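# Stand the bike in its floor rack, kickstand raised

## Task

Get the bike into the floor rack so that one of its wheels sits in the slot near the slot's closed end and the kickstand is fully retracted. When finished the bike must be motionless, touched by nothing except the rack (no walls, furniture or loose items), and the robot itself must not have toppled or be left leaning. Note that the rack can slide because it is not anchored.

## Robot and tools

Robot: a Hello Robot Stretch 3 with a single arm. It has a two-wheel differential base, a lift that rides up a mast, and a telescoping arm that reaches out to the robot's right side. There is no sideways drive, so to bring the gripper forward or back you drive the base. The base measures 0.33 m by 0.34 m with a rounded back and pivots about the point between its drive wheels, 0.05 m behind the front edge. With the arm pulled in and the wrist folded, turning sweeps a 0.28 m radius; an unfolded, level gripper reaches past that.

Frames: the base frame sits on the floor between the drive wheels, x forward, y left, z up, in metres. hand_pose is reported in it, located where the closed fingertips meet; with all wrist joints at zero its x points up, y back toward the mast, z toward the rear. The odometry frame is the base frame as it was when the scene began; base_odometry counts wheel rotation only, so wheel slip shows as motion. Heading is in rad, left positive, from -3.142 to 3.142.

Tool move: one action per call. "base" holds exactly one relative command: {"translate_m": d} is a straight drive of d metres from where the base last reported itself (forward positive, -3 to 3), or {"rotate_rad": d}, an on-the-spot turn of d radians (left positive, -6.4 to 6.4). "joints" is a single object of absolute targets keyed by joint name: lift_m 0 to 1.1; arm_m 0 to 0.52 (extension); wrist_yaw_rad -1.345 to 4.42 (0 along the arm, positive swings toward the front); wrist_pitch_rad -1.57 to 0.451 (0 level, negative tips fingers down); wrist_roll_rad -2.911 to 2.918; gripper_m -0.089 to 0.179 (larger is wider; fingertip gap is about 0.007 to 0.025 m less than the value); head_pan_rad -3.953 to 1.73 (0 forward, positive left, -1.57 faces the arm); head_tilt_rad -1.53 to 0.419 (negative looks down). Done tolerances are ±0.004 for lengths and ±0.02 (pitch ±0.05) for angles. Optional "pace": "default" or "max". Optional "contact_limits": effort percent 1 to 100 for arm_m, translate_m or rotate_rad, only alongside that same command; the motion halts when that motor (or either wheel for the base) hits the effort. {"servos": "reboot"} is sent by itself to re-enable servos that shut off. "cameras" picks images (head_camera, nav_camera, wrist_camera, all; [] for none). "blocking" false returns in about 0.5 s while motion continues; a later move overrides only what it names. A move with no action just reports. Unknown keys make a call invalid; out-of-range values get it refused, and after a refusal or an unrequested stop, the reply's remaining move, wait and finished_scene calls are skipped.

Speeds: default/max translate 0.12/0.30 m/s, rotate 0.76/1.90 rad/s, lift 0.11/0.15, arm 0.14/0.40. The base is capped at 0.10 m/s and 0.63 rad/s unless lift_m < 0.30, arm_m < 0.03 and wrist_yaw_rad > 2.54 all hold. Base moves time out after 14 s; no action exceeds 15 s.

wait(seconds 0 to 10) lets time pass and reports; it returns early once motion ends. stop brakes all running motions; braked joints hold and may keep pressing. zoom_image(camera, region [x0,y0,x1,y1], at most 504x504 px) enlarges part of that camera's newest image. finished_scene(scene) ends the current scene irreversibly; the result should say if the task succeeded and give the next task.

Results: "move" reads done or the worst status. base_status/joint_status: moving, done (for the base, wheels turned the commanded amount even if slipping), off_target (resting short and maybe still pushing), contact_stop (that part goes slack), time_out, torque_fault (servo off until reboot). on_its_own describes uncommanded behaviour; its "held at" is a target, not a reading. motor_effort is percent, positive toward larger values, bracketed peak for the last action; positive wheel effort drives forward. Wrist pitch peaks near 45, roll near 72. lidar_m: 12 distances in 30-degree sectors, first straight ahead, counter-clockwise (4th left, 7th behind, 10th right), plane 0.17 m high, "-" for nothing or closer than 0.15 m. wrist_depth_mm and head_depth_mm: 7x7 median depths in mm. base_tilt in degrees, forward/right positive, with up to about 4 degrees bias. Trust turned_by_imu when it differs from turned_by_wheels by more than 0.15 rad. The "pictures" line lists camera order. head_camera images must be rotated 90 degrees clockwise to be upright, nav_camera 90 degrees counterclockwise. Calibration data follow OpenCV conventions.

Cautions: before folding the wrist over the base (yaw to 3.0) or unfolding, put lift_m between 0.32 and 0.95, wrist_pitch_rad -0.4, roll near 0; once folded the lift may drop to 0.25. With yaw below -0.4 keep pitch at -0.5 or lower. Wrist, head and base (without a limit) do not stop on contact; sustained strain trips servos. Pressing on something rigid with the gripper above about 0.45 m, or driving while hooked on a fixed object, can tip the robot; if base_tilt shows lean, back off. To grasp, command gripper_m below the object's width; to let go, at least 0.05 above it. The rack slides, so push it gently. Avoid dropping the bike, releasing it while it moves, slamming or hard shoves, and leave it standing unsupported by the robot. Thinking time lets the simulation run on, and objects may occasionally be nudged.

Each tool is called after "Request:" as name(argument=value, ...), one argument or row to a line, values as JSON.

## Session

Request:
move(
)

Scene clock: 0.00 s.
base_odometry: x=+0.000 y=+0.000 heading=+0.000
turned_by_wheels: +0.000
turned_by_imu: +0.000
base_tilt: forward=+2.3 right=-0.8
lidar_m: 2.11 1.12 0.71 0.65 0.65 0.80 1.59 1.62 2.01 1.44 1.81 2.32
head_depth_mm: 1952 2347 2305 2306 2284 2285 2264 / 1989 2271 2277 2246 2244 2245 2219 / 1983 2199 2208 2204 2205 2192 2170 / 1993 2179 2162 2163 2163 2146 2127 / 1982 2124 2114 2098 2114 2090 2093 / 1975 2088 2079 2073 2059 2059 2044 / 1986 2027 2030 2026 2014 1990 1998
base_status: not commanded
joint_positions: lift_m=+0.494 arm_m=+0.000 wrist_yaw_rad=+2.994 wrist_pitch_rad=-0.352 wrist_roll_rad=+0.000 gripper_m=+0.037 head_pan_rad=+0.000 head_tilt_rad=-0.004
joint_status: not commanded
measured_speeds: all 0
motor_effort: left_wheel=+1.2 right_wheel=+0.9 lift_m=+25.2 arm_m=-1.7 wrist_yaw_rad=-0.1 wrist_pitch_rad=+2.3 wrist_roll_rad=+0.0 gripper_m=+0.1 head_pan_rad=+0.2 head_tilt_rad=+1.6
hand_pose: x=+0.0129 y=+0.0847 z=+0.5222 quat_wxyz=(+0.175, +0.703, +0.072, +0.685) (m; base frame)
wrist_depth_mm: 134 137 607 667 723 800 870 / 570 144 652 727 772 838 969 / 595 155 695 762 856 930 - / 641 170 741 835 912 - - / 682 697 192 842 149 863 816 / 753 771 199 138 127 745 721 / 742 767 235 677 679 623 626
pictures: head_camera (sideways), nav_camera (sideways), wrist_camera
camera_calibration:
head_camera: T_world_to_cam=[[0.0322318, -0.022879, -0.999219, 1.31962], [0.0312147, 0.999273, -0.0218734, 0.0295829], [0.998993, -0.0304853, 0.0329225, -0.0929973], [0, 0, 0, 1]] pos_world=[0.0494467, -0.00220492, 1.32229]
nav_camera: T_world_to_cam=[[-0.00951974, -0.0594131, 0.998188, -1.25925], [0.036939, -0.997573, -0.0590242, 0.123169], [0.999272, 0.0363102, 0.0116913, -0.0647853], [0, 0, 0, 1]] pos_world=[0.0482006, 0.0504064, 1.265]
wrist_camera: T_world_to_cam=[[0.978944, -0.15796, -0.129295, 0.0840929], [-0.189739, -0.470536, -0.861739, 0.524587], [0.0752824, 0.868127, -0.4906, 0.344791], [0, 0, 0, 1]] pos_world=[-0.00874421, -0.0392021, 0.632085]

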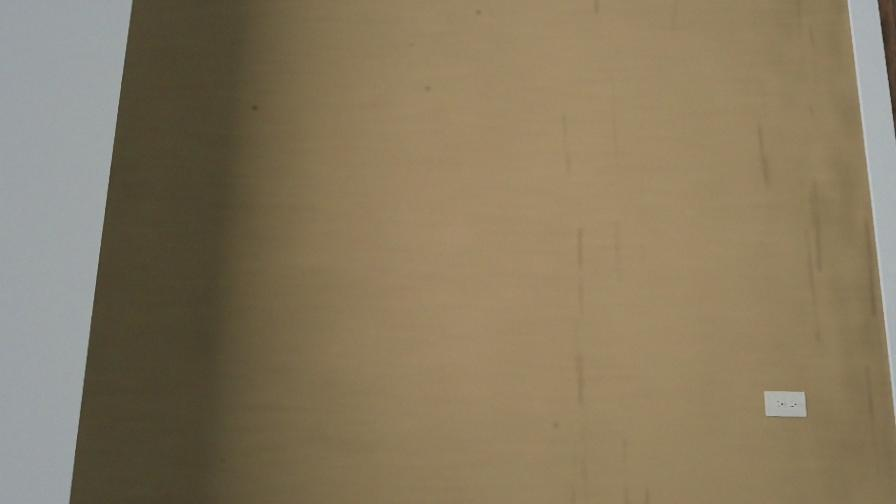

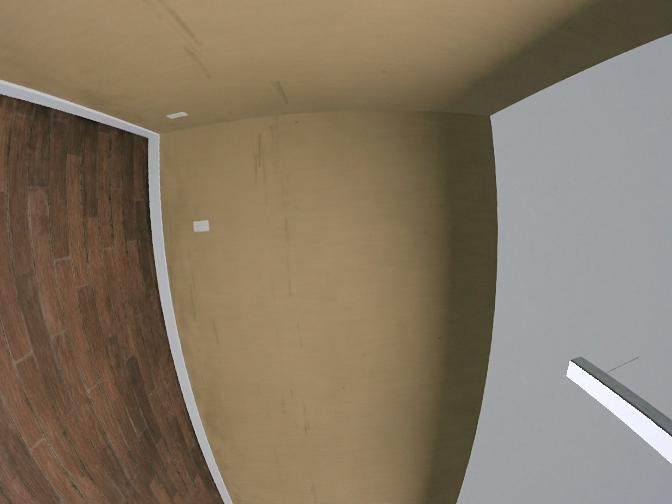

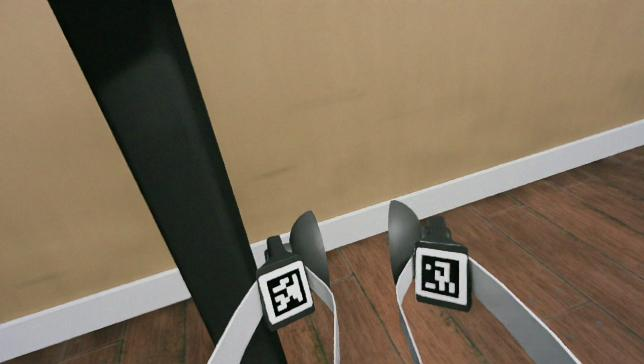

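Look around.

Request:
move(
  joints={"head_pan_rad": -1.2, "head_tilt_rad": -0.5},
  cameras=["nav_camera", "head_camera"],
)

Request:
move(
  joints={"head_pan_rad": -2.7},
  cameras=["nav_camera"],
)

Scene clock: 3.70 s.
move: done
base_odometry: x=+0.000 y=+0.000 heading=+0.000
turned_by_wheels: +0.000
turned_by_imu: -0.001
base_tilt: forward=+2.3 right=-0.8
lidar_m: 2.11 1.12 0.71 0.65 0.65 0.80 1.59 1.63 2.02 1.44 1.81 2.32
head_depth_mm: 3516 3802 - 3001 2188 1726 1413 / 3627 3896 - 3002 2005 1708 1404 / 3693 3919 - 2720 1988 1705 1407 / 3759 - - 2371 2162 1710 1393 / 3745 - - 2783 2139 1693 1393 / 3849 - - 2962 2132 1676 1388 / 3902 - - 2919 2123 1678 1388
base_status: not commanded
joint_positions: lift_m=+0.494 arm_m=+0.000 wrist_yaw_rad=+2.994 wrist_pitch_rad=-0.352 wrist_roll_rad=+0.000 gripper_m=+0.037 head_pan_rad=-1.194 head_tilt_rad=-0.493
joint_status: all done
measured_speeds: all 0
motor_effort: left_wheel=+1.3(1.5) right_wheel=+0.9(1.2) lift_m=+23.8(24.2) arm_m=-7.5(7.5) wrist_yaw_rad=+0.8(1.5) wrist_pitch_rad=+2.3(2.8) wrist_roll_rad=+0.0(0.2) gripper_m=-0.6(1.2) head_pan_rad=-2.1(3.5) head_tilt_rad=-3.2(4.8)
hand_pose: x=+0.0129 y=+0.0847 z=+0.5222 quat_wxyz=(+0.175, +0.703, +0.072, +0.685) (m; base frame)
wrist_depth_mm: 134 137 615 668 727 793 879 / 563 144 644 706 797 872 934 / 608 155 690 768 873 908 - / 638 170 735 835 912 - - / 681 711 191 868 150 860 838 / 733 773 200 137 126 744 729 / 767 780 235 682 661 615 626
pictures: head_camera (sideways), nav_camera (sideways)
camera_calibration:
head_camera: T_world_to_cam=[[-0.183493, 0.40194, -0.897093, 1.18736], [0.935643, 0.351308, -0.0339751, 0.0398027], [0.3015, -0.845593, -0.440534, 0.527514], [0, 0, 0, 1]] pos_world=[0.0215849, -0.045168, 1.29891]
nav_camera: T_world_to_cam=[[0.114155, -0.450385, 0.885507, -1.1127], [-0.925927, -0.371261, -0.0694645, 0.142593], [0.36004, -0.811984, -0.459405, 0.552284], [0, 0, 0, 1]] pos_world=[0.0602066, 0.0002425, 1.24893]

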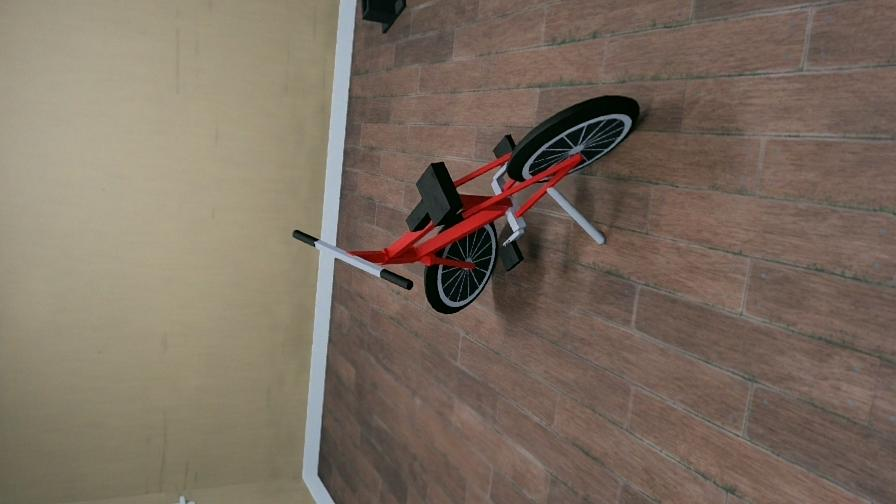

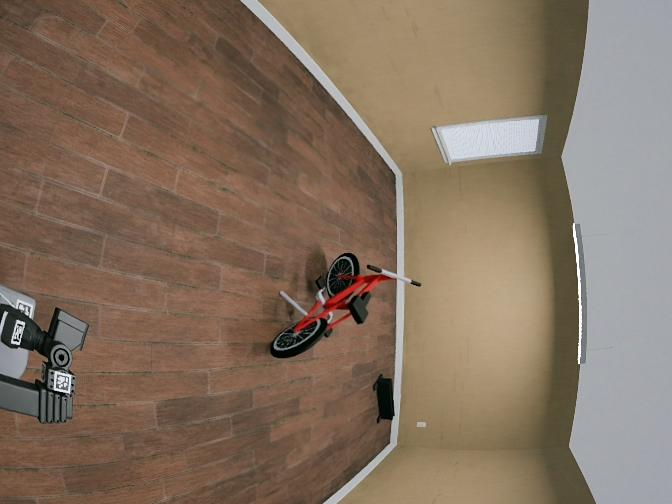

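Scene clock: 4.93 s.
move: done
base_odometry: x=+0.000 y=+0.000 heading=+0.000
turned_by_wheels: +0.000
turned_by_imu: +0.000
base_tilt: forward=+2.3 right=-0.8
lidar_m: 2.11 1.12 0.71 0.65 0.66 0.80 1.59 1.63 2.02 1.44 1.81 2.32
head_depth_mm: 1351 1452 1562 1706 1866 1725 1411 / 1382 1480 1608 1749 1910 1709 1409 / 1420 1522 1651 1781 1939 1706 1411 / 1449 1566 1693 1842 2014 1698 1400 / 1489 1590 1729 1893 2028 1681 1395 / 1527 1646 1780 1967 2088 1693 1394 / 1571 1710 1865 2031 2127 1663 1381
base_status: not commanded
joint_positions: lift_m=+0.494 arm_m=+0.000 wrist_yaw_rad=+2.994 wrist_pitch_rad=-0.352 wrist_roll_rad=+0.000 gripper_m=+0.037 head_pan_rad=-2.694 head_tilt_rad=-0.494
joint_status: all done
measured_speeds: all 0
motor_effort: left_wheel=+1.2(1.4) right_wheel=+0.7(1.2) lift_m=+23.4(23.7) arm_m=-9.5(9.5) wrist_yaw_rad=-0.3(1.3) wrist_pitch_rad=+2.5(2.8) wrist_roll_rad=-0.2(0.3) gripper_m=+0.1(1.2) head_pan_rad=-2.5(5.4) head_tilt_rad=-2.5(3.6)
hand_pose: x=+0.0129 y=+0.0847 z=+0.5222 quat_wxyz=(+0.175, +0.703, +0.072, +0.685) (m; base frame)
wrist_depth_mm: 133 136 601 661 732 771 929 / 570 145 664 705 771 868 982 / 597 154 696 769 861 925 - / 651 170 737 812 935 - - / 674 702 192 863 149 892 833 / 745 781 201 138 127 752 719 / 755 797 236 683 674 602 627
pictures: nav_camera (sideways)
camera_calibration:
nav_camera: T_world_to_cam=[[-0.441526, -0.145891, 0.885308, -1.10905], [-0.435797, 0.89736, -0.0694665, 0.139606], [-0.784306, -0.416486, -0.459787, 0.559761], [0, 0, 0, 1]] pos_world=[0.0101895, -0.053944, 1.24892]

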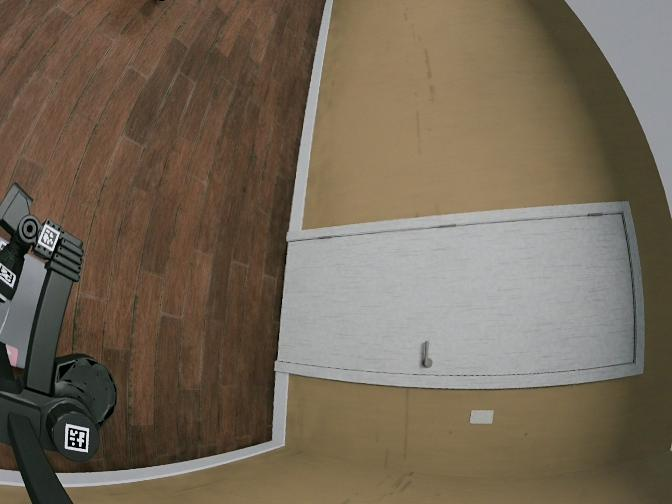

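Request:
move(
  joints={"head_pan_rad": -1.65, "head_tilt_rad": -0.45},
  cameras=["head_camera", "nav_camera"],
)

Request:
zoom_image(
  camera="head_camera",
  region=[300, 200, 600, 500],
)

Scene clock: 9.50 s.
move: done
base_odometry: x=+0.000 y=+0.000 heading=+0.000
turned_by_wheels: +0.000
turned_by_imu: -0.001
base_tilt: forward=+2.3 right=-0.8
lidar_m: 2.11 1.12 0.71 0.65 0.65 0.80 1.59 1.62 2.01 1.44 1.81 2.32
head_depth_mm: 2707 2811 2879 2886 2295 1791 1460 / 3208 3346 3462 3231 2298 1775 1444 / 3880 - - 3198 2283 1757 1438 / 3804 - - 3211 2265 1759 1428 / 3800 - - 3133 2229 1759 1418 / 3671 3915 - 3132 2171 1735 1420 / 3603 3725 - 3146 2004 1749 1421
base_status: not commanded
joint_positions: lift_m=+0.494 arm_m=+0.000 wrist_yaw_rad=+2.994 wrist_pitch_rad=-0.352 wrist_roll_rad=+0.000 gripper_m=+0.037 head_pan_rad=-1.656 head_tilt_rad=-0.458
joint_status: all done
measured_speeds: all 0
motor_effort: left_wheel=+1.1(1.4) right_wheel=+0.7(1.3) lift_m=+23.0(23.0) arm_m=-15.5(15.6) wrist_yaw_rad=+0.2(1.8) wrist_pitch_rad=+2.2(2.9) wrist_roll_rad=-0.1(0.3) gripper_m=+0.1(1.6) head_pan_rad=+2.4(4.7) head_tilt_rad=+3.6(10.9)
hand_pose: x=+0.0129 y=+0.0847 z=+0.5221 quat_wxyz=(+0.175, +0.703, +0.072, +0.685) (m; base frame)
wrist_depth_mm: 134 137 611 663 719 794 881 / 559 144 642 702 778 879 975 / 587 155 691 766 838 974 - / 650 170 732 832 909 - - / 670 713 192 847 149 893 852 / 724 796 202 137 126 749 709 / 774 759 234 679 680 609 636
pictures: head_camera (sideways), nav_camera (sideways)
camera_calibration:
head_camera: T_world_to_cam=[[0.0119006, 0.409815, -0.912091, 1.20574], [0.994114, -0.103082, -0.0333454, 0.0386279], [-0.107686, -0.906325, -0.408629, 0.488492], [0, 0, 0, 1]] pos_world=[-0.000145836, -0.0474134, 1.30064]
nav_camera: T_world_to_cam=[[-0.0955882, -0.422727, 0.901202, -1.13189], [-0.994602, 0.0772704, -0.0692497, 0.142736], [-0.0403625, -0.902957, -0.427831, 0.513641], [0, 0, 0, 1]] pos_world=[0.0545014, -0.0257148, 1.2497]

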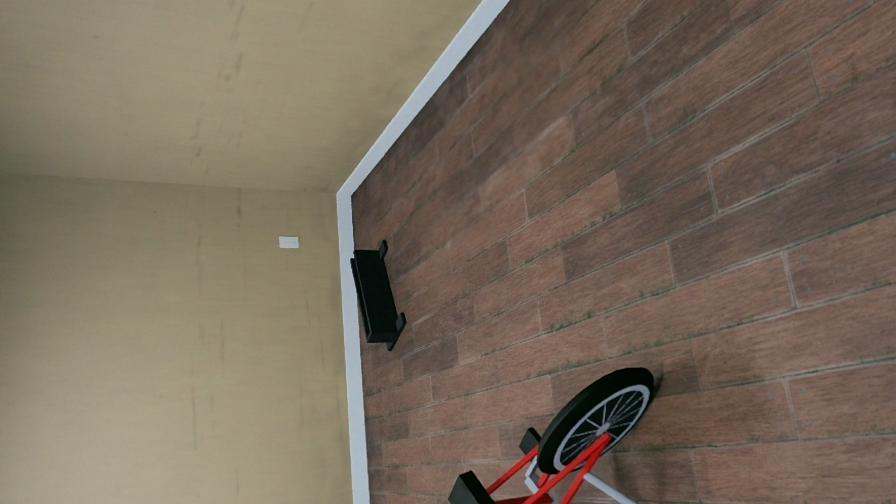

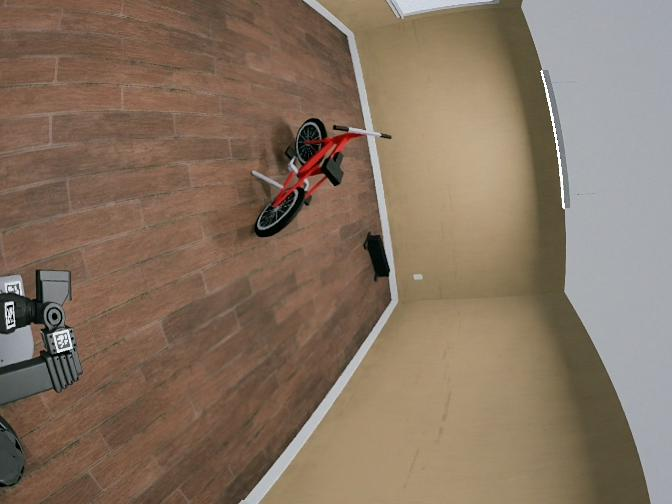

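Scaled by 1.680 from the camera's 896x504 image, which has a finer 1280x720 frame.

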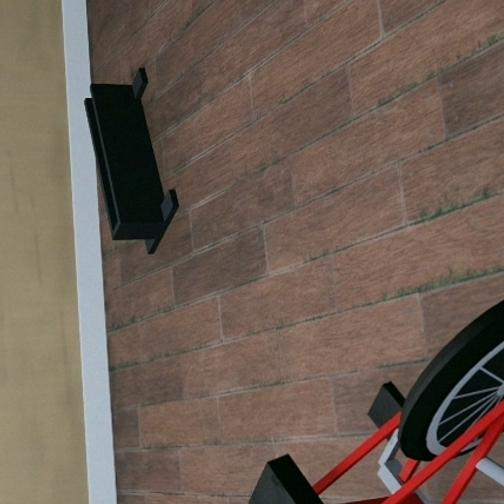

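Request:
move(
  base={"rotate_rad": -1.741},
  joints={"lift_m": 0.28, "head_pan_rad": 0.0, "head_tilt_rad": -0.5},
  cameras=["head_camera", "nav_camera"],
)

Request:
move(
  base={"translate_m": 2.2},
  pace="max",
  cameras=["head_camera", "nav_camera"],
)

Scene clock: 47.53 s.
move: done
base_odometry: x=+0.000 y=+0.000 heading=-1.741
turned_by_wheels: -1.741
turned_by_imu: -1.732
base_tilt: forward=+2.3 right=-0.8
lidar_m: 1.44 1.48 2.55 2.12 1.50 0.79 0.65 0.65 0.72 1.16 1.61 1.82
head_depth_mm: 2312 2427 2517 2591 2218 1710 1412 / 2682 2826 2932 2889 2184 1711 1410 / 3146 3358 3541 2983 2161 1701 1401 / 3901 - - 2951 2138 1682 1394 / 3748 - - 2925 2172 1694 1389 / 3671 3963 - 2882 2134 1677 1390 / 3517 3835 - 2870 1814 1683 1381
base_status: done
joint_positions: lift_m=+0.280 arm_m=+0.000 wrist_yaw_rad=+2.994 wrist_pitch_rad=-0.353 wrist_roll_rad=+0.000 gripper_m=+0.037 head_pan_rad=-0.006 head_tilt_rad=-0.494
joint_status: all done
measured_speeds: all 0
motor_effort: left_wheel=+5.8(10.2) right_wheel=-4.9(8.9) lift_m=+25.9(26.0) arm_m=-18.7(19.3) wrist_yaw_rad=+0.6(1.5) wrist_pitch_rad=+2.7(3.0) wrist_roll_rad=+0.1(0.3) gripper_m=+0.7(1.5) head_pan_rad=+2.4(6.0) head_tilt_rad=-2.6(7.9)
hand_pose: x=+0.0129 y=+0.0847 z=+0.3076 quat_wxyz=(+0.175, +0.703, +0.073, +0.685) (m; base frame)
wrist_depth_mm: 137 136 - - - - - / - 144 - - - - - / - 155 - - 971 893 823 / - 170 748 841 742 706 670 / 766 689 191 603 149 598 549 / 621 591 201 138 126 490 476 / 523 517 125 279 430 409 415
pictures: head_camera (sideways), nav_camera (sideways)
camera_calibration:
head_camera: T_world_to_cam=[[-0.44173, -0.0204088, -0.896916, 1.1887], [0.0228359, 0.999162, -0.033982, 0.0453799], [0.896857, -0.0354927, -0.440893, 0.524349], [0, 0, 0, 1]] pos_world=[0.0537834, -0.00247124, 1.29889]
nav_camera: T_world_to_cam=[[0.460827, -0.0619913, 0.885322, -1.11457], [-0.000740789, -0.997584, -0.0694664, 0.136952], [0.887489, 0.0313562, -0.45976, 0.549528], [0, 0, 0, 1]] pos_world=[0.026026, 0.0502961, 1.24892]

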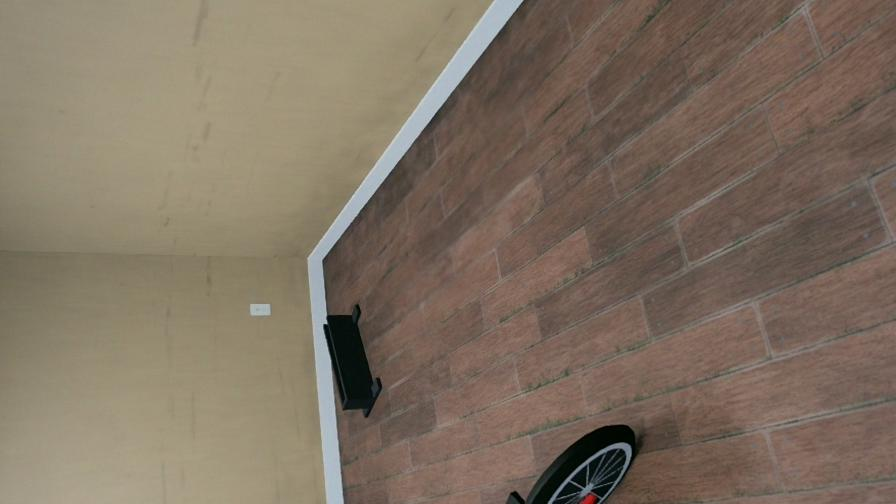

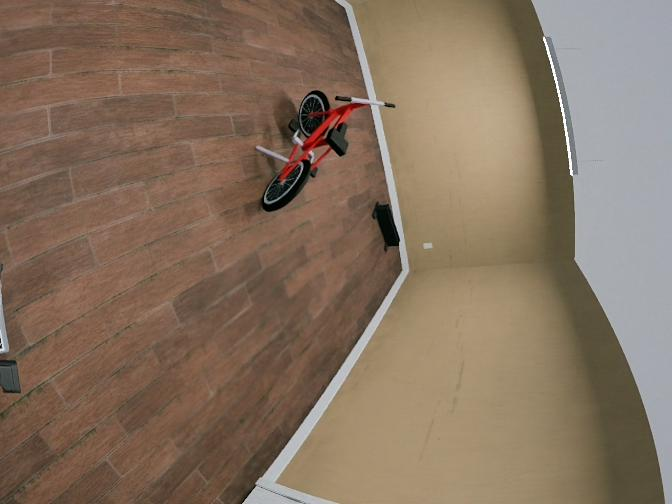

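Scene clock: 56.30 s.
move: done
base_odometry: x=-0.372 y=-2.168 heading=-1.741
turned_by_wheels: +0.000
turned_by_imu: +0.007
base_tilt: forward=+2.3 right=-0.8
lidar_m: 1.68 2.03 2.26 0.91 0.80 0.79 2.72 2.07 1.11 0.93 0.93 1.04
head_depth_mm: 1316 1365 1432 1478 1544 1602 1414 / 1531 1596 1677 1751 1847 1712 1414 / 1827 1927 2024 2155 2090 1713 1400 / 1902 2045 2216 2432 2146 1704 1392 / 1810 1967 2138 2326 2142 1695 1400 / 1772 1901 2070 2236 2127 1679 1386 / 1716 1847 1980 2138 2104 1627 1386
base_status: done
joint_positions: lift_m=+0.280 arm_m=+0.000 wrist_yaw_rad=+2.994 wrist_pitch_rad=-0.353 wrist_roll_rad=+0.000 gripper_m=+0.037 head_pan_rad=-0.005 head_tilt_rad=-0.495
joint_status: not commanded
measured_speeds: all 0
motor_effort: left_wheel=+2.8(13.3) right_wheel=+1.6(8.5) lift_m=+27.8(29.1) arm_m=-17.7(19.2) wrist_yaw_rad=+0.0(1.5) wrist_pitch_rad=+2.3(3.1) wrist_roll_rad=+0.0(0.3) gripper_m=-0.1(1.5) head_pan_rad=+2.7(3.4) head_tilt_rad=-2.9(3.5)
hand_pose: x=+0.0129 y=+0.0847 z=+0.3076 quat_wxyz=(+0.175, +0.703, +0.073, +0.685) (m; base frame)
wrist_depth_mm: 136 137 - - - - - / - 145 - - - - - / 754 155 - - 961 920 832 / - 170 750 814 768 703 680 / 751 682 192 588 149 578 559 / 631 606 201 138 126 485 472 / 521 512 125 279 432 409 417
pictures: head_camera (sideways), nav_camera (sideways)
camera_calibration:
head_camera: T_world_to_cam=[[-0.44258, -0.0204801, -0.896495, 1.18816], [0.0226318, 0.999166, -0.0339984, 0.0454024], [0.896443, -0.0353363, -0.441747, 0.525463], [0, 0, 0, 1]] pos_world=[0.0537809, -0.00246303, 1.29885]
nav_camera: T_world_to_cam=[[0.461681, -0.0619167, 0.884883, -1.114], [-0.000635478, -0.997584, -0.069471, 0.136957], [0.887046, 0.0315111, -0.460605, 0.55063], [0, 0, 0, 1]] pos_world=[0.0259669, 0.0502998, 1.2489]

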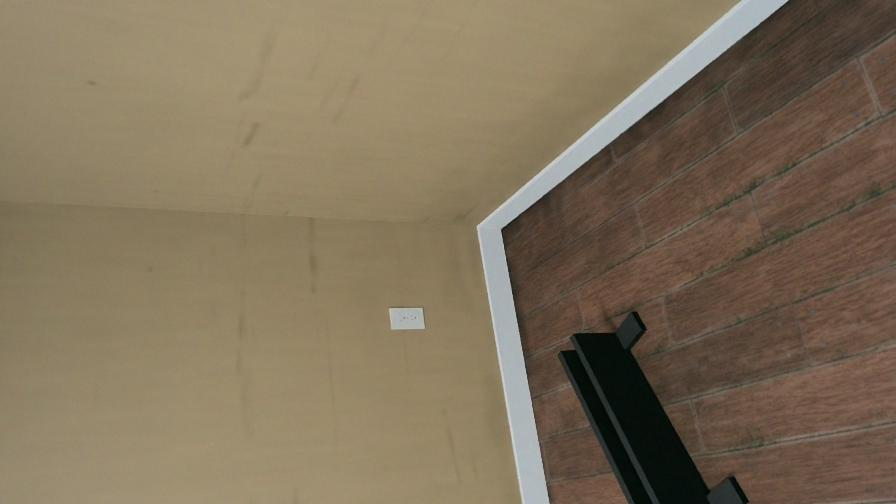

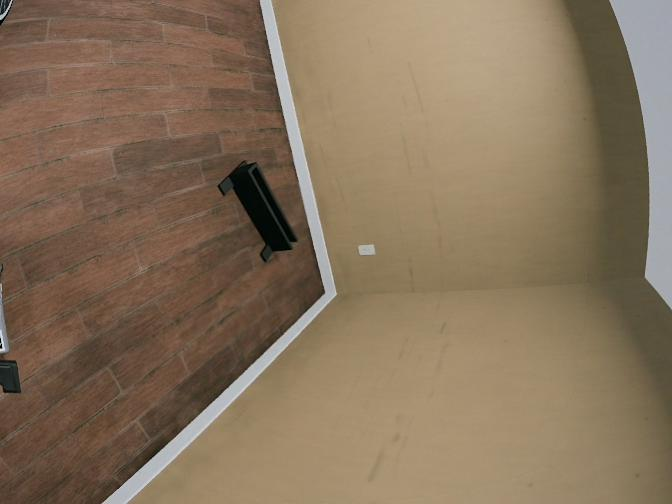

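Request:
zoom_image(
  camera="nav_camera",
  region=[180, 130, 360, 300],
)

Request:
move(
  joints={"head_pan_rad": 0.35, "head_tilt_rad": -0.6},
  cameras=["head_camera"],
)

Scaled by 2.800 from the camera's 672x504 image, which has a finer 792x594 frame.

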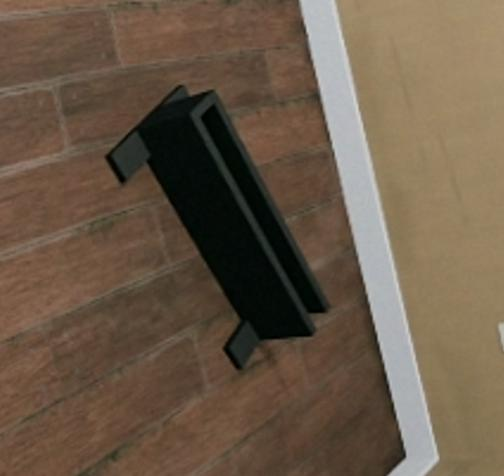

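Scene clock: 59.03 s.
move: done
base_odometry: x=-0.372 y=-2.168 heading=-1.741
turned_by_wheels: +0.000
turned_by_imu: -0.001
base_tilt: forward=+2.3 right=-0.8
lidar_m: 1.68 2.02 2.27 0.91 0.80 0.79 2.72 2.07 1.12 0.93 0.93 1.04
head_depth_mm: 1779 1943 2162 2327 1916 1559 1319 / 1768 1938 2149 2342 1881 1577 1319 / 1770 1928 2132 2335 1863 1557 1320 / 1773 1923 2137 2317 1782 1553 1308 / 1771 1920 2136 2313 1790 1548 1303 / 1760 1929 2132 2313 1894 1544 1306 / 1746 1935 2114 2298 1867 1530 1287
base_status: not commanded
joint_positions: lift_m=+0.280 arm_m=+0.000 wrist_yaw_rad=+2.994 wrist_pitch_rad=-0.353 wrist_roll_rad=+0.000 gripper_m=+0.037 head_pan_rad=+0.344 head_tilt_rad=-0.592
joint_status: all done
measured_speeds: all 0
motor_effort: left_wheel=+2.7(2.8) right_wheel=+1.5(2.0) lift_m=+27.1(27.4) arm_m=-17.2(17.8) wrist_yaw_rad=-0.8(1.1) wrist_pitch_rad=+2.7(2.7) wrist_roll_rad=+0.1(0.3) gripper_m=+0.3(0.9) head_pan_rad=+2.6(4.6) head_tilt_rad=-4.0(6.2)
hand_pose: x=+0.0129 y=+0.0847 z=+0.3076 quat_wxyz=(+0.175, +0.703, +0.073, +0.685) (m; base frame)
wrist_depth_mm: 136 136 - - - - - / - 144 - - - - - / 753 155 - - 973 928 828 / - 170 767 793 743 710 665 / 746 690 192 587 149 584 556 / 613 592 200 138 127 488 471 / 527 510 125 281 430 403 416
pictures: head_camera (sideways)
camera_calibration:
head_camera: T_world_to_cam=[[-0.488849, -0.199618, -0.849222, 1.12679], [-0.324311, 0.945284, -0.0355113, 0.049484], [0.809845, 0.258052, -0.52684, 0.636711], [0, 0, 0, 1]] pos_world=[0.051241, 0.0138466, 1.2941]

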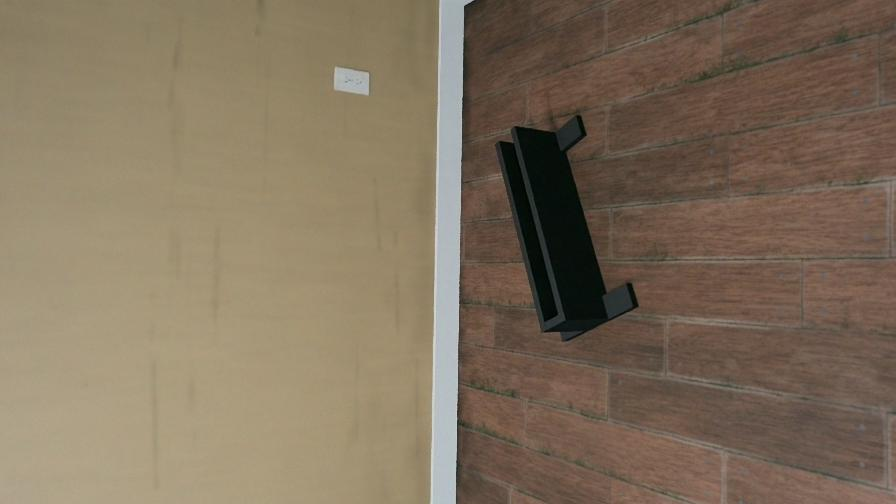

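Request:
move(
  base={"translate_m": 1.0},
  pace="max",
  cameras=[],
)

Request:
move(
  base={"rotate_rad": 2.31},
  joints={"head_pan_rad": -1.6, "head_tilt_rad": -0.9},
  cameras=["head_camera", "nav_camera"],
)

Scene clock: 118.53 s.
move: done
base_odometry: x=-0.541 y=-3.154 heading=-1.741
turned_by_wheels: +0.000
turned_by_imu: +0.002
base_tilt: forward=+2.3 right=-0.8
lidar_m: 1.08 1.08 1.22 1.98 3.11 1.51 1.71 1.38 0.73 0.61 0.61 0.69
head_depth_mm: 923 1008 1118 1237 1408 1521 1314 / 919 1009 1115 1252 1409 1533 1313 / 921 1007 1114 1237 1396 1523 1323 / 917 1003 1111 1235 1407 1515 1311 / 919 1004 1111 1239 1400 1503 1311 / 913 1003 1104 1230 1397 1493 1302 / 915 1003 1104 1231 1381 1503 1302
base_status: done
joint_positions: lift_m=+0.280 arm_m=+0.000 wrist_yaw_rad=+2.994 wrist_pitch_rad=-0.353 wrist_roll_rad=+0.000 gripper_m=+0.037 head_pan_rad=+0.345 head_tilt_rad=-0.593
joint_status: not commanded
measured_speeds: all 0
motor_effort: left_wheel=+1.7(12.6) right_wheel=+1.7(10.0) lift_m=+24.6(26.0) arm_m=-16.2(17.3) wrist_yaw_rad=+0.2(1.7) wrist_pitch_rad=+2.4(3.0) wrist_roll_rad=+0.0(0.3) gripper_m=+0.2(1.4) head_pan_rad=+2.5(3.5) head_tilt_rad=-3.4(3.9)
hand_pose: x=+0.0129 y=+0.0847 z=+0.3076 quat_wxyz=(+0.175, +0.703, +0.073, +0.685) (m; base frame)
wrist_depth_mm: 136 138 - - - - - / - 144 - - - - 967 / - 155 - - 946 585 530 / - 170 753 812 703 558 477 / 803 671 192 595 148 571 514 / 609 596 199 138 126 489 475 / 523 515 125 276 425 407 423
pictures: none
No camera images: "cameras" was empty.

Scene clock: 122.87 s.
move: done
base_odometry: x=-0.541 y=-3.154 heading=+0.569
turned_by_wheels: +2.310
turned_by_imu: +2.294
base_tilt: forward=+2.4 right=-0.8
lidar_m: 1.50 1.66 3.64 0.98 0.66 0.61 0.62 0.79 1.08 1.10 1.40 3.02
head_depth_mm: 956 1081 1241 1467 1491 1306 1173 / 984 1118 1292 1529 1485 1271 1171 / 1023 1167 1359 1606 1477 1245 1162 / 1060 1219 1427 1642 1480 1242 1162 / 1097 1270 1502 1663 1467 1235 1153 / 1142 1326 1584 1703 1469 1225 1150 / 1184 1382 1675 1695 1461 1282 1143
base_status: done
joint_positions: lift_m=+0.280 arm_m=+0.000 wrist_yaw_rad=+2.994 wrist_pitch_rad=-0.353 wrist_roll_rad=+0.000 gripper_m=+0.037 head_pan_rad=-1.595 head_tilt_rad=-0.889
joint_status: all done
measured_speeds: all 0
motor_effort: left_wheel=-3.2(7.5) right_wheel=+6.0(10.2) lift_m=+23.1(24.8) arm_m=-18.6(19.4) wrist_yaw_rad=+0.6(1.5) wrist_pitch_rad=+2.5(3.1) wrist_roll_rad=-0.1(0.3) gripper_m=+0.1(1.6) head_pan_rad=-2.3(4.7) head_tilt_rad=-6.0(7.7)
hand_pose: x=+0.0129 y=+0.0847 z=+0.3076 quat_wxyz=(+0.175, +0.703, +0.073, +0.685) (m; base frame)
wrist_depth_mm: 136 137 - - - - - / 577 145 - - - - - / 597 155 - - 929 919 820 / 614 171 763 802 766 705 665 / 615 686 192 602 149 587 555 / 574 587 199 137 126 486 476 / 532 514 125 277 437 405 415
pictures: head_camera (sideways), nav_camera (sideways)
camera_calibration:
head_camera: T_world_to_cam=[[-0.00494053, 0.753067, -0.657926, 0.874496], [0.998922, -0.0266477, -0.0380023, 0.044641], [-0.0461505, -0.657405, -0.752123, 0.934978], [0, 0, 0, 1]] pos_world=[0.00287722, -0.0427057, 1.28027]
nav_camera: T_world_to_cam=[[-0.0776519, -0.764693, 0.639699, -0.791116], [-0.996759, 0.0460228, -0.0659793, 0.138452], [0.0210132, -0.642749, -0.765789, 0.95291], [0, 0, 0, 1]] pos_world=[0.0565485, 0.00114931, 1.24494]

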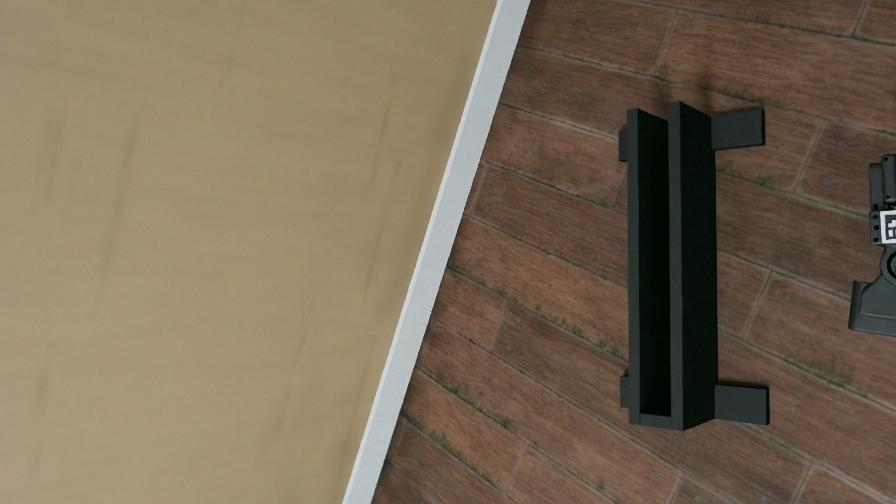

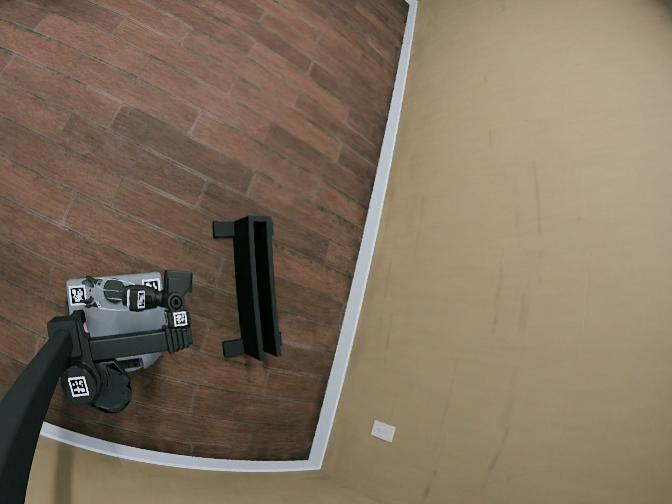

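Request:
move(
  joints={"lift_m": 0.45, "wrist_pitch_rad": -0.4},
  cameras=[],
)

Request:
move(
  joints={"wrist_yaw_rad": 0.0, "arm_m": 0.2},
  cameras=[],
)

Request:
move(
  joints={"wrist_pitch_rad": -1.55, "wrist_roll_rad": 1.57, "gripper_m": 0.179, "arm_m": 0.438, "lift_m": 0.36},
)

Scene clock: 145.40 s.
move: done
base_odometry: x=-0.541 y=-3.154 heading=+0.569
turned_by_wheels: +0.000
turned_by_imu: -0.001
base_tilt: forward=+2.3 right=-0.8
lidar_m: 1.50 1.65 3.63 0.98 0.66 0.61 0.62 0.79 1.08 1.10 1.40 3.04
head_depth_mm: 953 1075 1240 1457 1508 1317 1171 / 989 1125 1299 1537 1490 1269 1161 / 1022 1167 1355 1596 1482 1250 554 / 1058 1223 1425 1638 1472 1238 1156 / 1099 1270 1491 1665 1475 1236 615 / 1135 1326 1578 1690 1461 1228 1148 / 1189 1392 1676 1694 1454 1280 1142
base_status: not commanded
joint_positions: lift_m=+0.450 arm_m=+0.000 wrist_yaw_rad=+2.994 wrist_pitch_rad=-0.412 wrist_roll_rad=+0.000 gripper_m=+0.037 head_pan_rad=-1.595 head_tilt_rad=-0.889
joint_status: all done
measured_speeds: all 0
motor_effort: left_wheel=-3.1(3.3) right_wheel=+6.2(6.7) lift_m=+27.8(30.3) arm_m=-18.0(18.8) wrist_yaw_rad=+0.7(1.5) wrist_pitch_rad=+2.0(3.8) wrist_roll_rad=-0.1(0.3) gripper_m=+0.3(1.6) head_pan_rad=-2.4(2.8) head_tilt_rad=-5.1(6.2)
hand_pose: x=+0.0119 y=+0.0777 z=+0.4640 quat_wxyz=(+0.196, +0.701, +0.093, +0.680) (m; base frame)
wrist_depth_mm: 135 139 - - - - - / 577 147 - - - - - / 602 159 - - - - - / 622 177 950 - 975 903 846 / 630 751 200 793 149 776 733 / 629 736 211 138 126 651 635 / 633 677 257 600 591 563 562
pictures: none
No camera images: "cameras" was empty.

Scene clock: 148.10 s.
move: done
base_odometry: x=-0.541 y=-3.154 heading=+0.569
turned_by_wheels: +0.000
turned_by_imu: -0.001
base_tilt: forward=+2.3 right=-0.8
lidar_m: 1.50 1.65 3.62 0.98 0.66 0.61 0.62 0.79 1.08 1.10 1.40 3.01
head_depth_mm: 953 1082 1238 1444 1501 1314 1170 / 985 1123 1298 1537 1485 1257 1150 / 1020 1166 1363 1593 1481 639 573 / 1063 1215 1433 1644 1449 718 1158 / 1103 1261 1499 1672 1449 1225 1153 / 1142 1334 1595 1698 1455 1230 1150 / 1187 1394 1664 1677 1466 1284 1137
base_status: not commanded
joint_positions: lift_m=+0.450 arm_m=+0.200 wrist_yaw_rad=+0.002 wrist_pitch_rad=-0.412 wrist_roll_rad=+0.000 gripper_m=+0.037 head_pan_rad=-1.595 head_tilt_rad=-0.889
joint_status: all done
measured_speeds: all 0
motor_effort: left_wheel=-3.1(3.3) right_wheel=+6.1(6.7) lift_m=+25.0(27.9) arm_m=+18.4(20.1) wrist_yaw_rad=-0.7(4.3) wrist_pitch_rad=+2.4(2.9) wrist_roll_rad=-0.1(0.3) gripper_m=+0.5(1.2) head_pan_rad=-2.6(3.2) head_tilt_rad=-5.7(6.1)
hand_pose: x=-0.0211 y=-0.5701 z=+0.4640 quat_wxyz=(+0.693, +0.146, -0.692, -0.144) (m; base frame)
wrist_depth_mm: - - 739 679 615 561 516 / - - - 745 654 606 552 / - - - - 719 649 592 / - - - 926 789 710 656 / - 929 925 783 149 739 686 / 809 778 726 138 126 658 639 / 687 671 608 598 610 545 558
pictures: none
No camera images: "cameras" was empty.

Scene clock: 151.10 s.
move: done
base_odometry: x=-0.541 y=-3.154 heading=+0.569
turned_by_wheels: +0.000
turned_by_imu: -0.001
base_tilt: forward=+2.3 right=-0.8
lidar_m: 1.50 1.65 3.63 0.98 0.66 0.61 0.62 0.79 1.08 1.10 1.40 3.01
head_depth_mm: 952 1079 1245 1457 1494 1313 1174 / 986 1124 1295 1535 1492 1266 1170 / 1021 1169 1356 1593 1427 752 642 / 1059 1216 1420 1603 972 1232 1153 / 1095 1260 1493 1663 1443 1233 1158 / 1144 1331 1584 1695 1470 1227 1150 / 1197 1402 1679 1686 1459 1278 1142
base_status: not commanded
joint_positions: lift_m=+0.360 arm_m=+0.438 wrist_yaw_rad=+0.000 wrist_pitch_rad=-1.541 wrist_roll_rad=+1.565 gripper_m=+0.179 head_pan_rad=-1.595 head_tilt_rad=-0.889
joint_status: all done
measured_speeds: all 0
motor_effort: left_wheel=-3.0(3.3) right_wheel=+6.3(6.6) lift_m=+23.3(24.6) arm_m=+18.3(20.3) wrist_yaw_rad=-0.2(2.2) wrist_pitch_rad=-1.4(3.6) wrist_roll_rad=+1.5(5.0) gripper_m=+0.5(82.5) head_pan_rad=-1.7(2.9) head_tilt_rad=-4.9(6.2)
hand_pose: x=-0.0215 y=-0.5663 z=+0.2419 quat_wxyz=(+0.002, +0.002, -0.717, -0.697) (m; base frame)
wrist_depth_mm: 388 374 378 368 268 364 359 / 396 388 388 375 289 374 372 / 409 400 399 385 322 383 376 / 415 413 405 393 369 395 386 / 432 420 423 403 300 400 128 / 440 141 432 421 329 414 113 / 457 122 439 422 351 429 418
pictures: head_camera (sideways), nav_camera (sideways), wrist_camera
camera_calibration:
head_camera: T_world_to_cam=[[-0.00493728, 0.753075, -0.657916, 0.874484], [0.998922, -0.0266513, -0.0380024, 0.0446411], [-0.0461529, -0.657395, -0.752132, 0.934989], [0, 0, 0, 1]] pos_world=[0.00287706, -0.0427054, 1.28027]
nav_camera: T_world_to_cam=[[-0.0776551, -0.764701, 0.639689, -0.791103], [-0.996759, 0.0460277, -0.065979, 0.138452], [0.0210108, -0.642739, -0.765797, 0.952921], [0, 0, 0, 1]] pos_world=[0.0565485, 0.00114983, 1.24494]
wrist_camera: T_world_to_cam=[[0.120794, 0.990698, -0.0626552, 0.594617], [0.979834, -0.108873, 0.167548, -0.0487485], [0.159168, -0.0816305, -0.983871, 0.358299], [0, 0, 0, 1]] pos_world=[-0.0810905, -0.565146, 0.397944]

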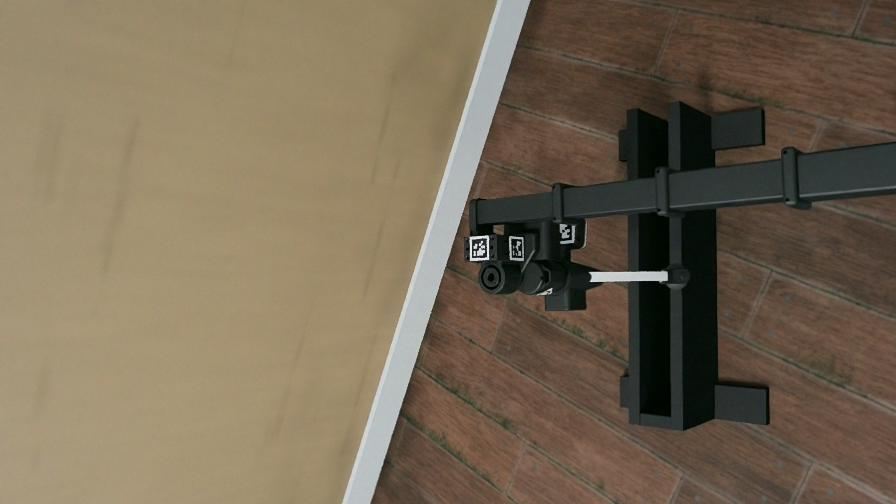

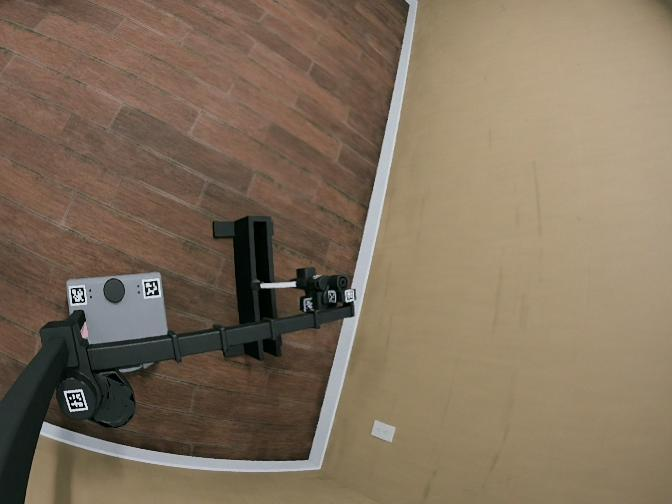

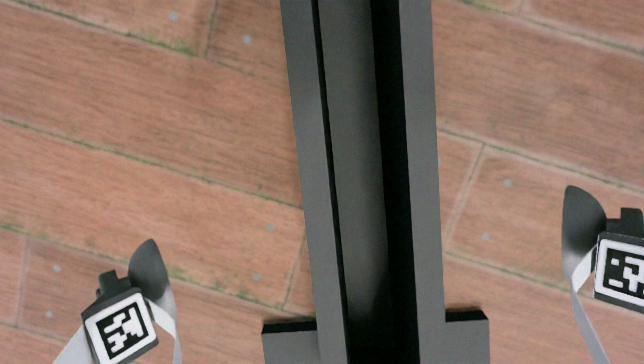

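Request:
move(
  joints={"lift_m": 0.285},
  cameras=["wrist_camera", "head_camera"],
)

Scene clock: 162.83 s.
move: done
base_odometry: x=-0.541 y=-3.154 heading=+0.569
turned_by_wheels: +0.000
turned_by_imu: -0.001
base_tilt: forward=+2.3 right=-0.8
lidar_m: 1.50 1.66 3.63 0.98 0.66 0.61 0.62 0.79 1.08 1.10 1.40 3.03
head_depth_mm: 952 1076 1235 1466 1503 1311 1166 / 984 1121 1293 1533 1488 1263 1167 / 1023 1161 1362 1612 1450 833 725 / 1054 1223 1433 1646 970 1246 1155 / 1100 1262 1504 1670 1468 1236 1148 / 1144 1327 1583 1707 1468 1231 1148 / 1195 1391 1669 1678 1451 1283 1148
base_status: not commanded
joint_positions: lift_m=+0.285 arm_m=+0.438 wrist_yaw_rad=+0.000 wrist_pitch_rad=-1.541 wrist_roll_rad=+1.565 gripper_m=+0.179 head_pan_rad=-1.595 head_tilt_rad=-0.889
joint_status: all done
measured_speeds: all 0
motor_effort: left_wheel=-2.9(3.4) right_wheel=+6.8(6.8) lift_m=+24.0(24.2) arm_m=+8.4(11.9) wrist_yaw_rad=+0.3(1.5) wrist_pitch_rad=-1.7(2.3) wrist_roll_rad=+1.6(1.8) gripper_m=+1.0(1.7) head_pan_rad=-2.4(2.8) head_tilt_rad=-4.4(6.1)
hand_pose: x=-0.0215 y=-0.5662 z=+0.1669 quat_wxyz=(+0.002, +0.002, -0.717, -0.697) (m; base frame)
wrist_depth_mm: 313 308 307 298 183 297 295 / 323 314 313 286 233 300 296 / 326 326 323 223 210 310 307 / 335 337 332 182 224 315 313 / 350 343 341 233 240 326 128 / 366 142 354 180 259 334 114 / 366 122 359 182 280 344 341
pictures: head_camera (sideways), wrist_camera
camera_calibration:
head_camera: T_world_to_cam=[[-0.0049371, 0.753075, -0.657916, 0.874484], [0.998922, -0.0266515, -0.0380024, 0.0446411], [-0.0461531, -0.657395, -0.752132, 0.934989], [0, 0, 0, 1]] pos_world=[0.00287705, -0.0427054, 1.28027]
wrist_camera: T_world_to_cam=[[0.120794, 0.990704, -0.0625694, 0.589885], [0.979834, -0.108887, 0.167538, -0.0361863], [0.159168, -0.0815452, -0.983878, 0.284558], [0, 0, 0, 1]] pos_world=[-0.0810905, -0.565137, 0.322942]

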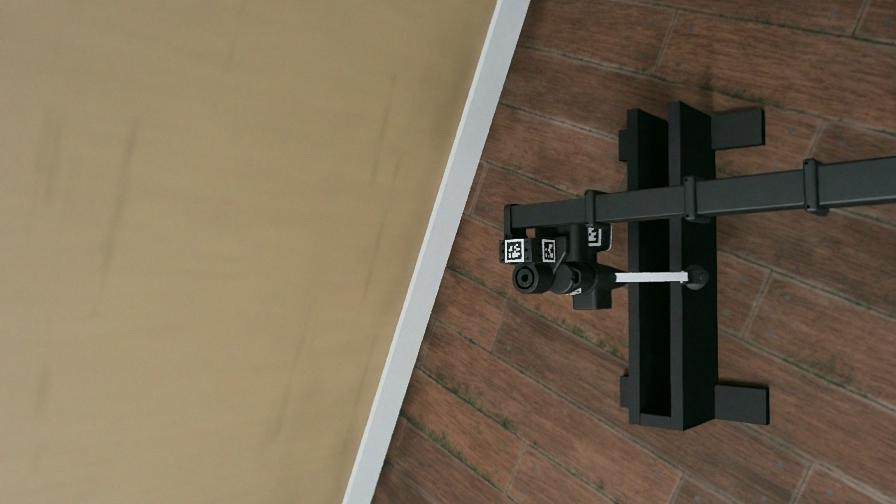

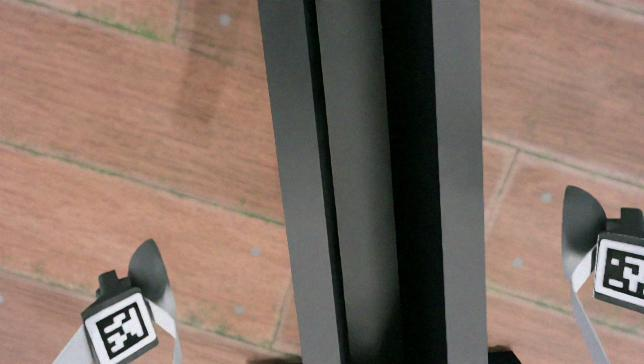

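Request:
move(
  joints={"arm_m": 0.43},
  cameras=[],
)

Request:
move(
  joints={"lift_m": 0.205},
  cameras=["wrist_camera"],
)

Scene clock: 168.87 s.
move: done
base_odometry: x=-0.541 y=-3.154 heading=+0.569
turned_by_wheels: +0.000
turned_by_imu: -0.001
base_tilt: forward=+2.3 right=-0.8
lidar_m: 1.51 1.65 3.63 0.98 0.66 0.61 0.62 0.79 1.08 1.10 1.40 3.04
head_depth_mm: 952 1077 1243 1456 1495 1310 1172 / 985 1120 1299 1538 1488 1262 1164 / 1020 1165 1361 1599 1461 835 725 / 1056 1213 1420 1641 963 1239 1156 / 1100 1269 1509 1672 1469 1237 1158 / 1143 1333 1583 1710 1469 1226 1154 / 1189 1383 1677 1696 1461 1278 1143
base_status: not commanded
joint_positions: lift_m=+0.285 arm_m=+0.430 wrist_yaw_rad=+0.000 wrist_pitch_rad=-1.541 wrist_roll_rad=+1.565 gripper_m=+0.179 head_pan_rad=-1.595 head_tilt_rad=-0.889
joint_status: all done
measured_speeds: all 0
motor_effort: left_wheel=-3.3(3.3) right_wheel=+6.0(6.6) lift_m=+28.4(28.8) arm_m=-19.1(19.5) wrist_yaw_rad=+0.5(1.1) wrist_pitch_rad=-1.7(2.1) wrist_roll_rad=+1.5(1.7) gripper_m=+0.9(1.2) head_pan_rad=-2.4(3.2) head_tilt_rad=-5.7(5.9)
hand_pose: x=-0.0215 y=-0.5582 z=+0.1669 quat_wxyz=(+0.002, +0.002, -0.717, -0.697) (m; base frame)
wrist_depth_mm: 314 309 307 299 151 294 292 / 319 316 312 302 164 304 302 / 335 327 324 310 175 311 306 / 340 338 330 288 182 319 313 / 352 344 337 238 192 328 127 / 361 142 353 217 212 333 114 / 367 122 361 253 226 344 340
pictures: none
No camera images: "cameras" was empty.

Scene clock: 170.43 s.
move: done
base_odometry: x=-0.541 y=-3.154 heading=+0.569
turned_by_wheels: +0.000
turned_by_imu: +0.000
base_tilt: forward=+2.3 right=-0.8
lidar_m: 1.50 1.65 3.63 0.98 0.66 0.61 0.62 0.79 1.09 1.10 1.40 3.02
head_depth_mm: 954 1078 1242 1460 1496 1320 1165 / 987 1124 1299 1538 1478 1266 1168 / 1024 1165 1357 1610 1480 1242 813 / 1060 1217 1421 1632 1033 1239 1157 / 1095 1269 1503 1668 1469 1235 1160 / 1140 1323 1578 1692 1461 1221 1143 / 1194 1392 1668 1685 1444 1285 1142
base_status: not commanded
joint_positions: lift_m=+0.205 arm_m=+0.430 wrist_yaw_rad=+0.000 wrist_pitch_rad=-1.541 wrist_roll_rad=+1.565 gripper_m=+0.179 head_pan_rad=-1.595 head_tilt_rad=-0.889
joint_status: all done
measured_speeds: all 0
motor_effort: left_wheel=-2.9(3.4) right_wheel=+6.4(6.7) lift_m=+22.7(27.0) arm_m=-16.6(19.1) wrist_yaw_rad=+0.3(1.2) wrist_pitch_rad=-2.0(2.4) wrist_roll_rad=+1.4(1.7) gripper_m=+0.8(1.7) head_pan_rad=-2.2(2.9) head_tilt_rad=-5.8(6.1)
hand_pose: x=-0.0215 y=-0.5582 z=+0.0869 quat_wxyz=(+0.002, +0.002, -0.717, -0.697) (m; base frame)
wrist_depth_mm: 238 79 80 224 154 78 219 / 242 236 81 229 165 80 224 / 249 248 83 235 202 98 228 / 256 254 85 241 182 82 232 / 262 258 87 241 192 84 111 / 269 141 90 202 212 90 111 / 275 120 92 187 232 95 255
pictures: wrist_camera
camera_calibration:
wrist_camera: T_world_to_cam=[[0.120794, 0.99071, -0.0624683, 0.576915], [0.979834, -0.108905, 0.167527, -0.0219185], [0.159168, -0.0814449, -0.983886, 0.206567], [0, 0, 0, 1]] pos_world=[-0.0810905, -0.557119, 0.242949]

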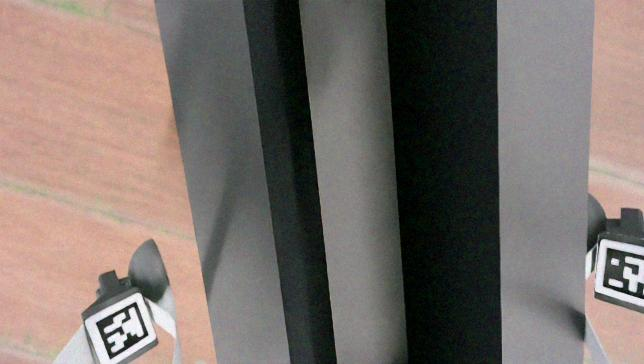

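Request:
move(
  cameras=["head_camera","wrist_camera"],
)

Scene clock: 201.53 s.
base_odometry: x=-0.541 y=-3.154 heading=+0.569
turned_by_wheels: +0.000
turned_by_imu: -0.001
base_tilt: forward=+2.3 right=-0.8
lidar_m: 1.50 1.65 3.63 0.97 0.66 0.61 0.62 0.79 1.08 1.10 1.40 3.03
head_depth_mm: 953 1089 1239 1463 1501 1316 1158 / 985 1124 1301 1524 1489 1263 1177 / 1021 1167 1360 1609 1492 1244 812 / 1059 1211 1424 1631 1031 1242 1161 / 1101 1271 1495 1669 1465 1230 1152 / 1146 1330 1576 1695 1467 1224 1150 / 1192 1392 1672 1686 1461 1280 1148
base_status: not commanded
joint_positions: lift_m=+0.205 arm_m=+0.430 wrist_yaw_rad=+0.000 wrist_pitch_rad=-1.541 wrist_roll_rad=+1.565 gripper_m=+0.179 head_pan_rad=-1.595 head_tilt_rad=-0.889
joint_status: all done
measured_speeds: all 0
motor_effort: left_wheel=-3.2(3.4) right_wheel=+5.9(6.7) lift_m=+22.8(27.0) arm_m=-12.6(19.1) wrist_yaw_rad=+0.0(1.2) wrist_pitch_rad=-1.8(2.4) wrist_roll_rad=+1.3(1.7) gripper_m=-0.2(1.7) head_pan_rad=-2.2(2.9) head_tilt_rad=-4.9(6.1)
hand_pose: x=-0.0215 y=-0.5582 z=+0.0869 quat_wxyz=(+0.002, +0.002, -0.717, -0.697) (m; base frame)
wrist_depth_mm: 236 80 80 223 152 78 220 / 241 237 81 230 163 80 222 / 250 247 83 237 201 98 229 / 254 252 85 239 182 82 232 / 264 261 87 238 192 84 111 / 271 141 90 203 211 90 111 / 276 121 93 187 229 95 252
pictures: head_camera (sideways), wrist_camera
camera_calibration:
head_camera: T_world_to_cam=[[-0.00493718, 0.753075, -0.657916, 0.874484], [0.998922, -0.0266514, -0.0380024, 0.0446411], [-0.046153, -0.657395, -0.752132, 0.934989], [0, 0, 0, 1]] pos_world=[0.00287705, -0.0427054, 1.28027]
wrist_camera: T_world_to_cam=[[0.120794, 0.99071, -0.0624684, 0.576915], [0.979834, -0.108905, 0.167527, -0.0219182], [0.159168, -0.081445, -0.983886, 0.206565], [0, 0, 0, 1]] pos_world=[-0.0810905, -0.557119, 0.242948]

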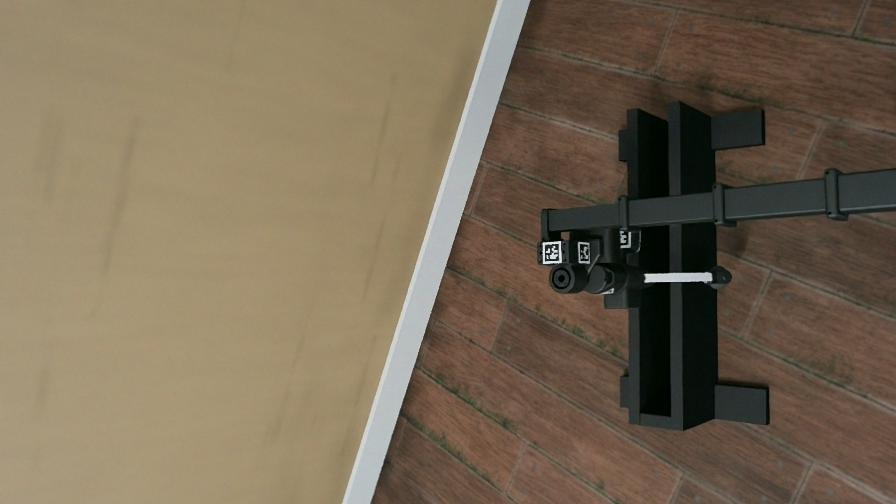

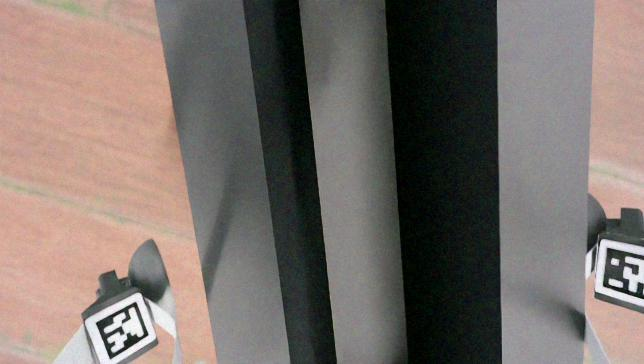

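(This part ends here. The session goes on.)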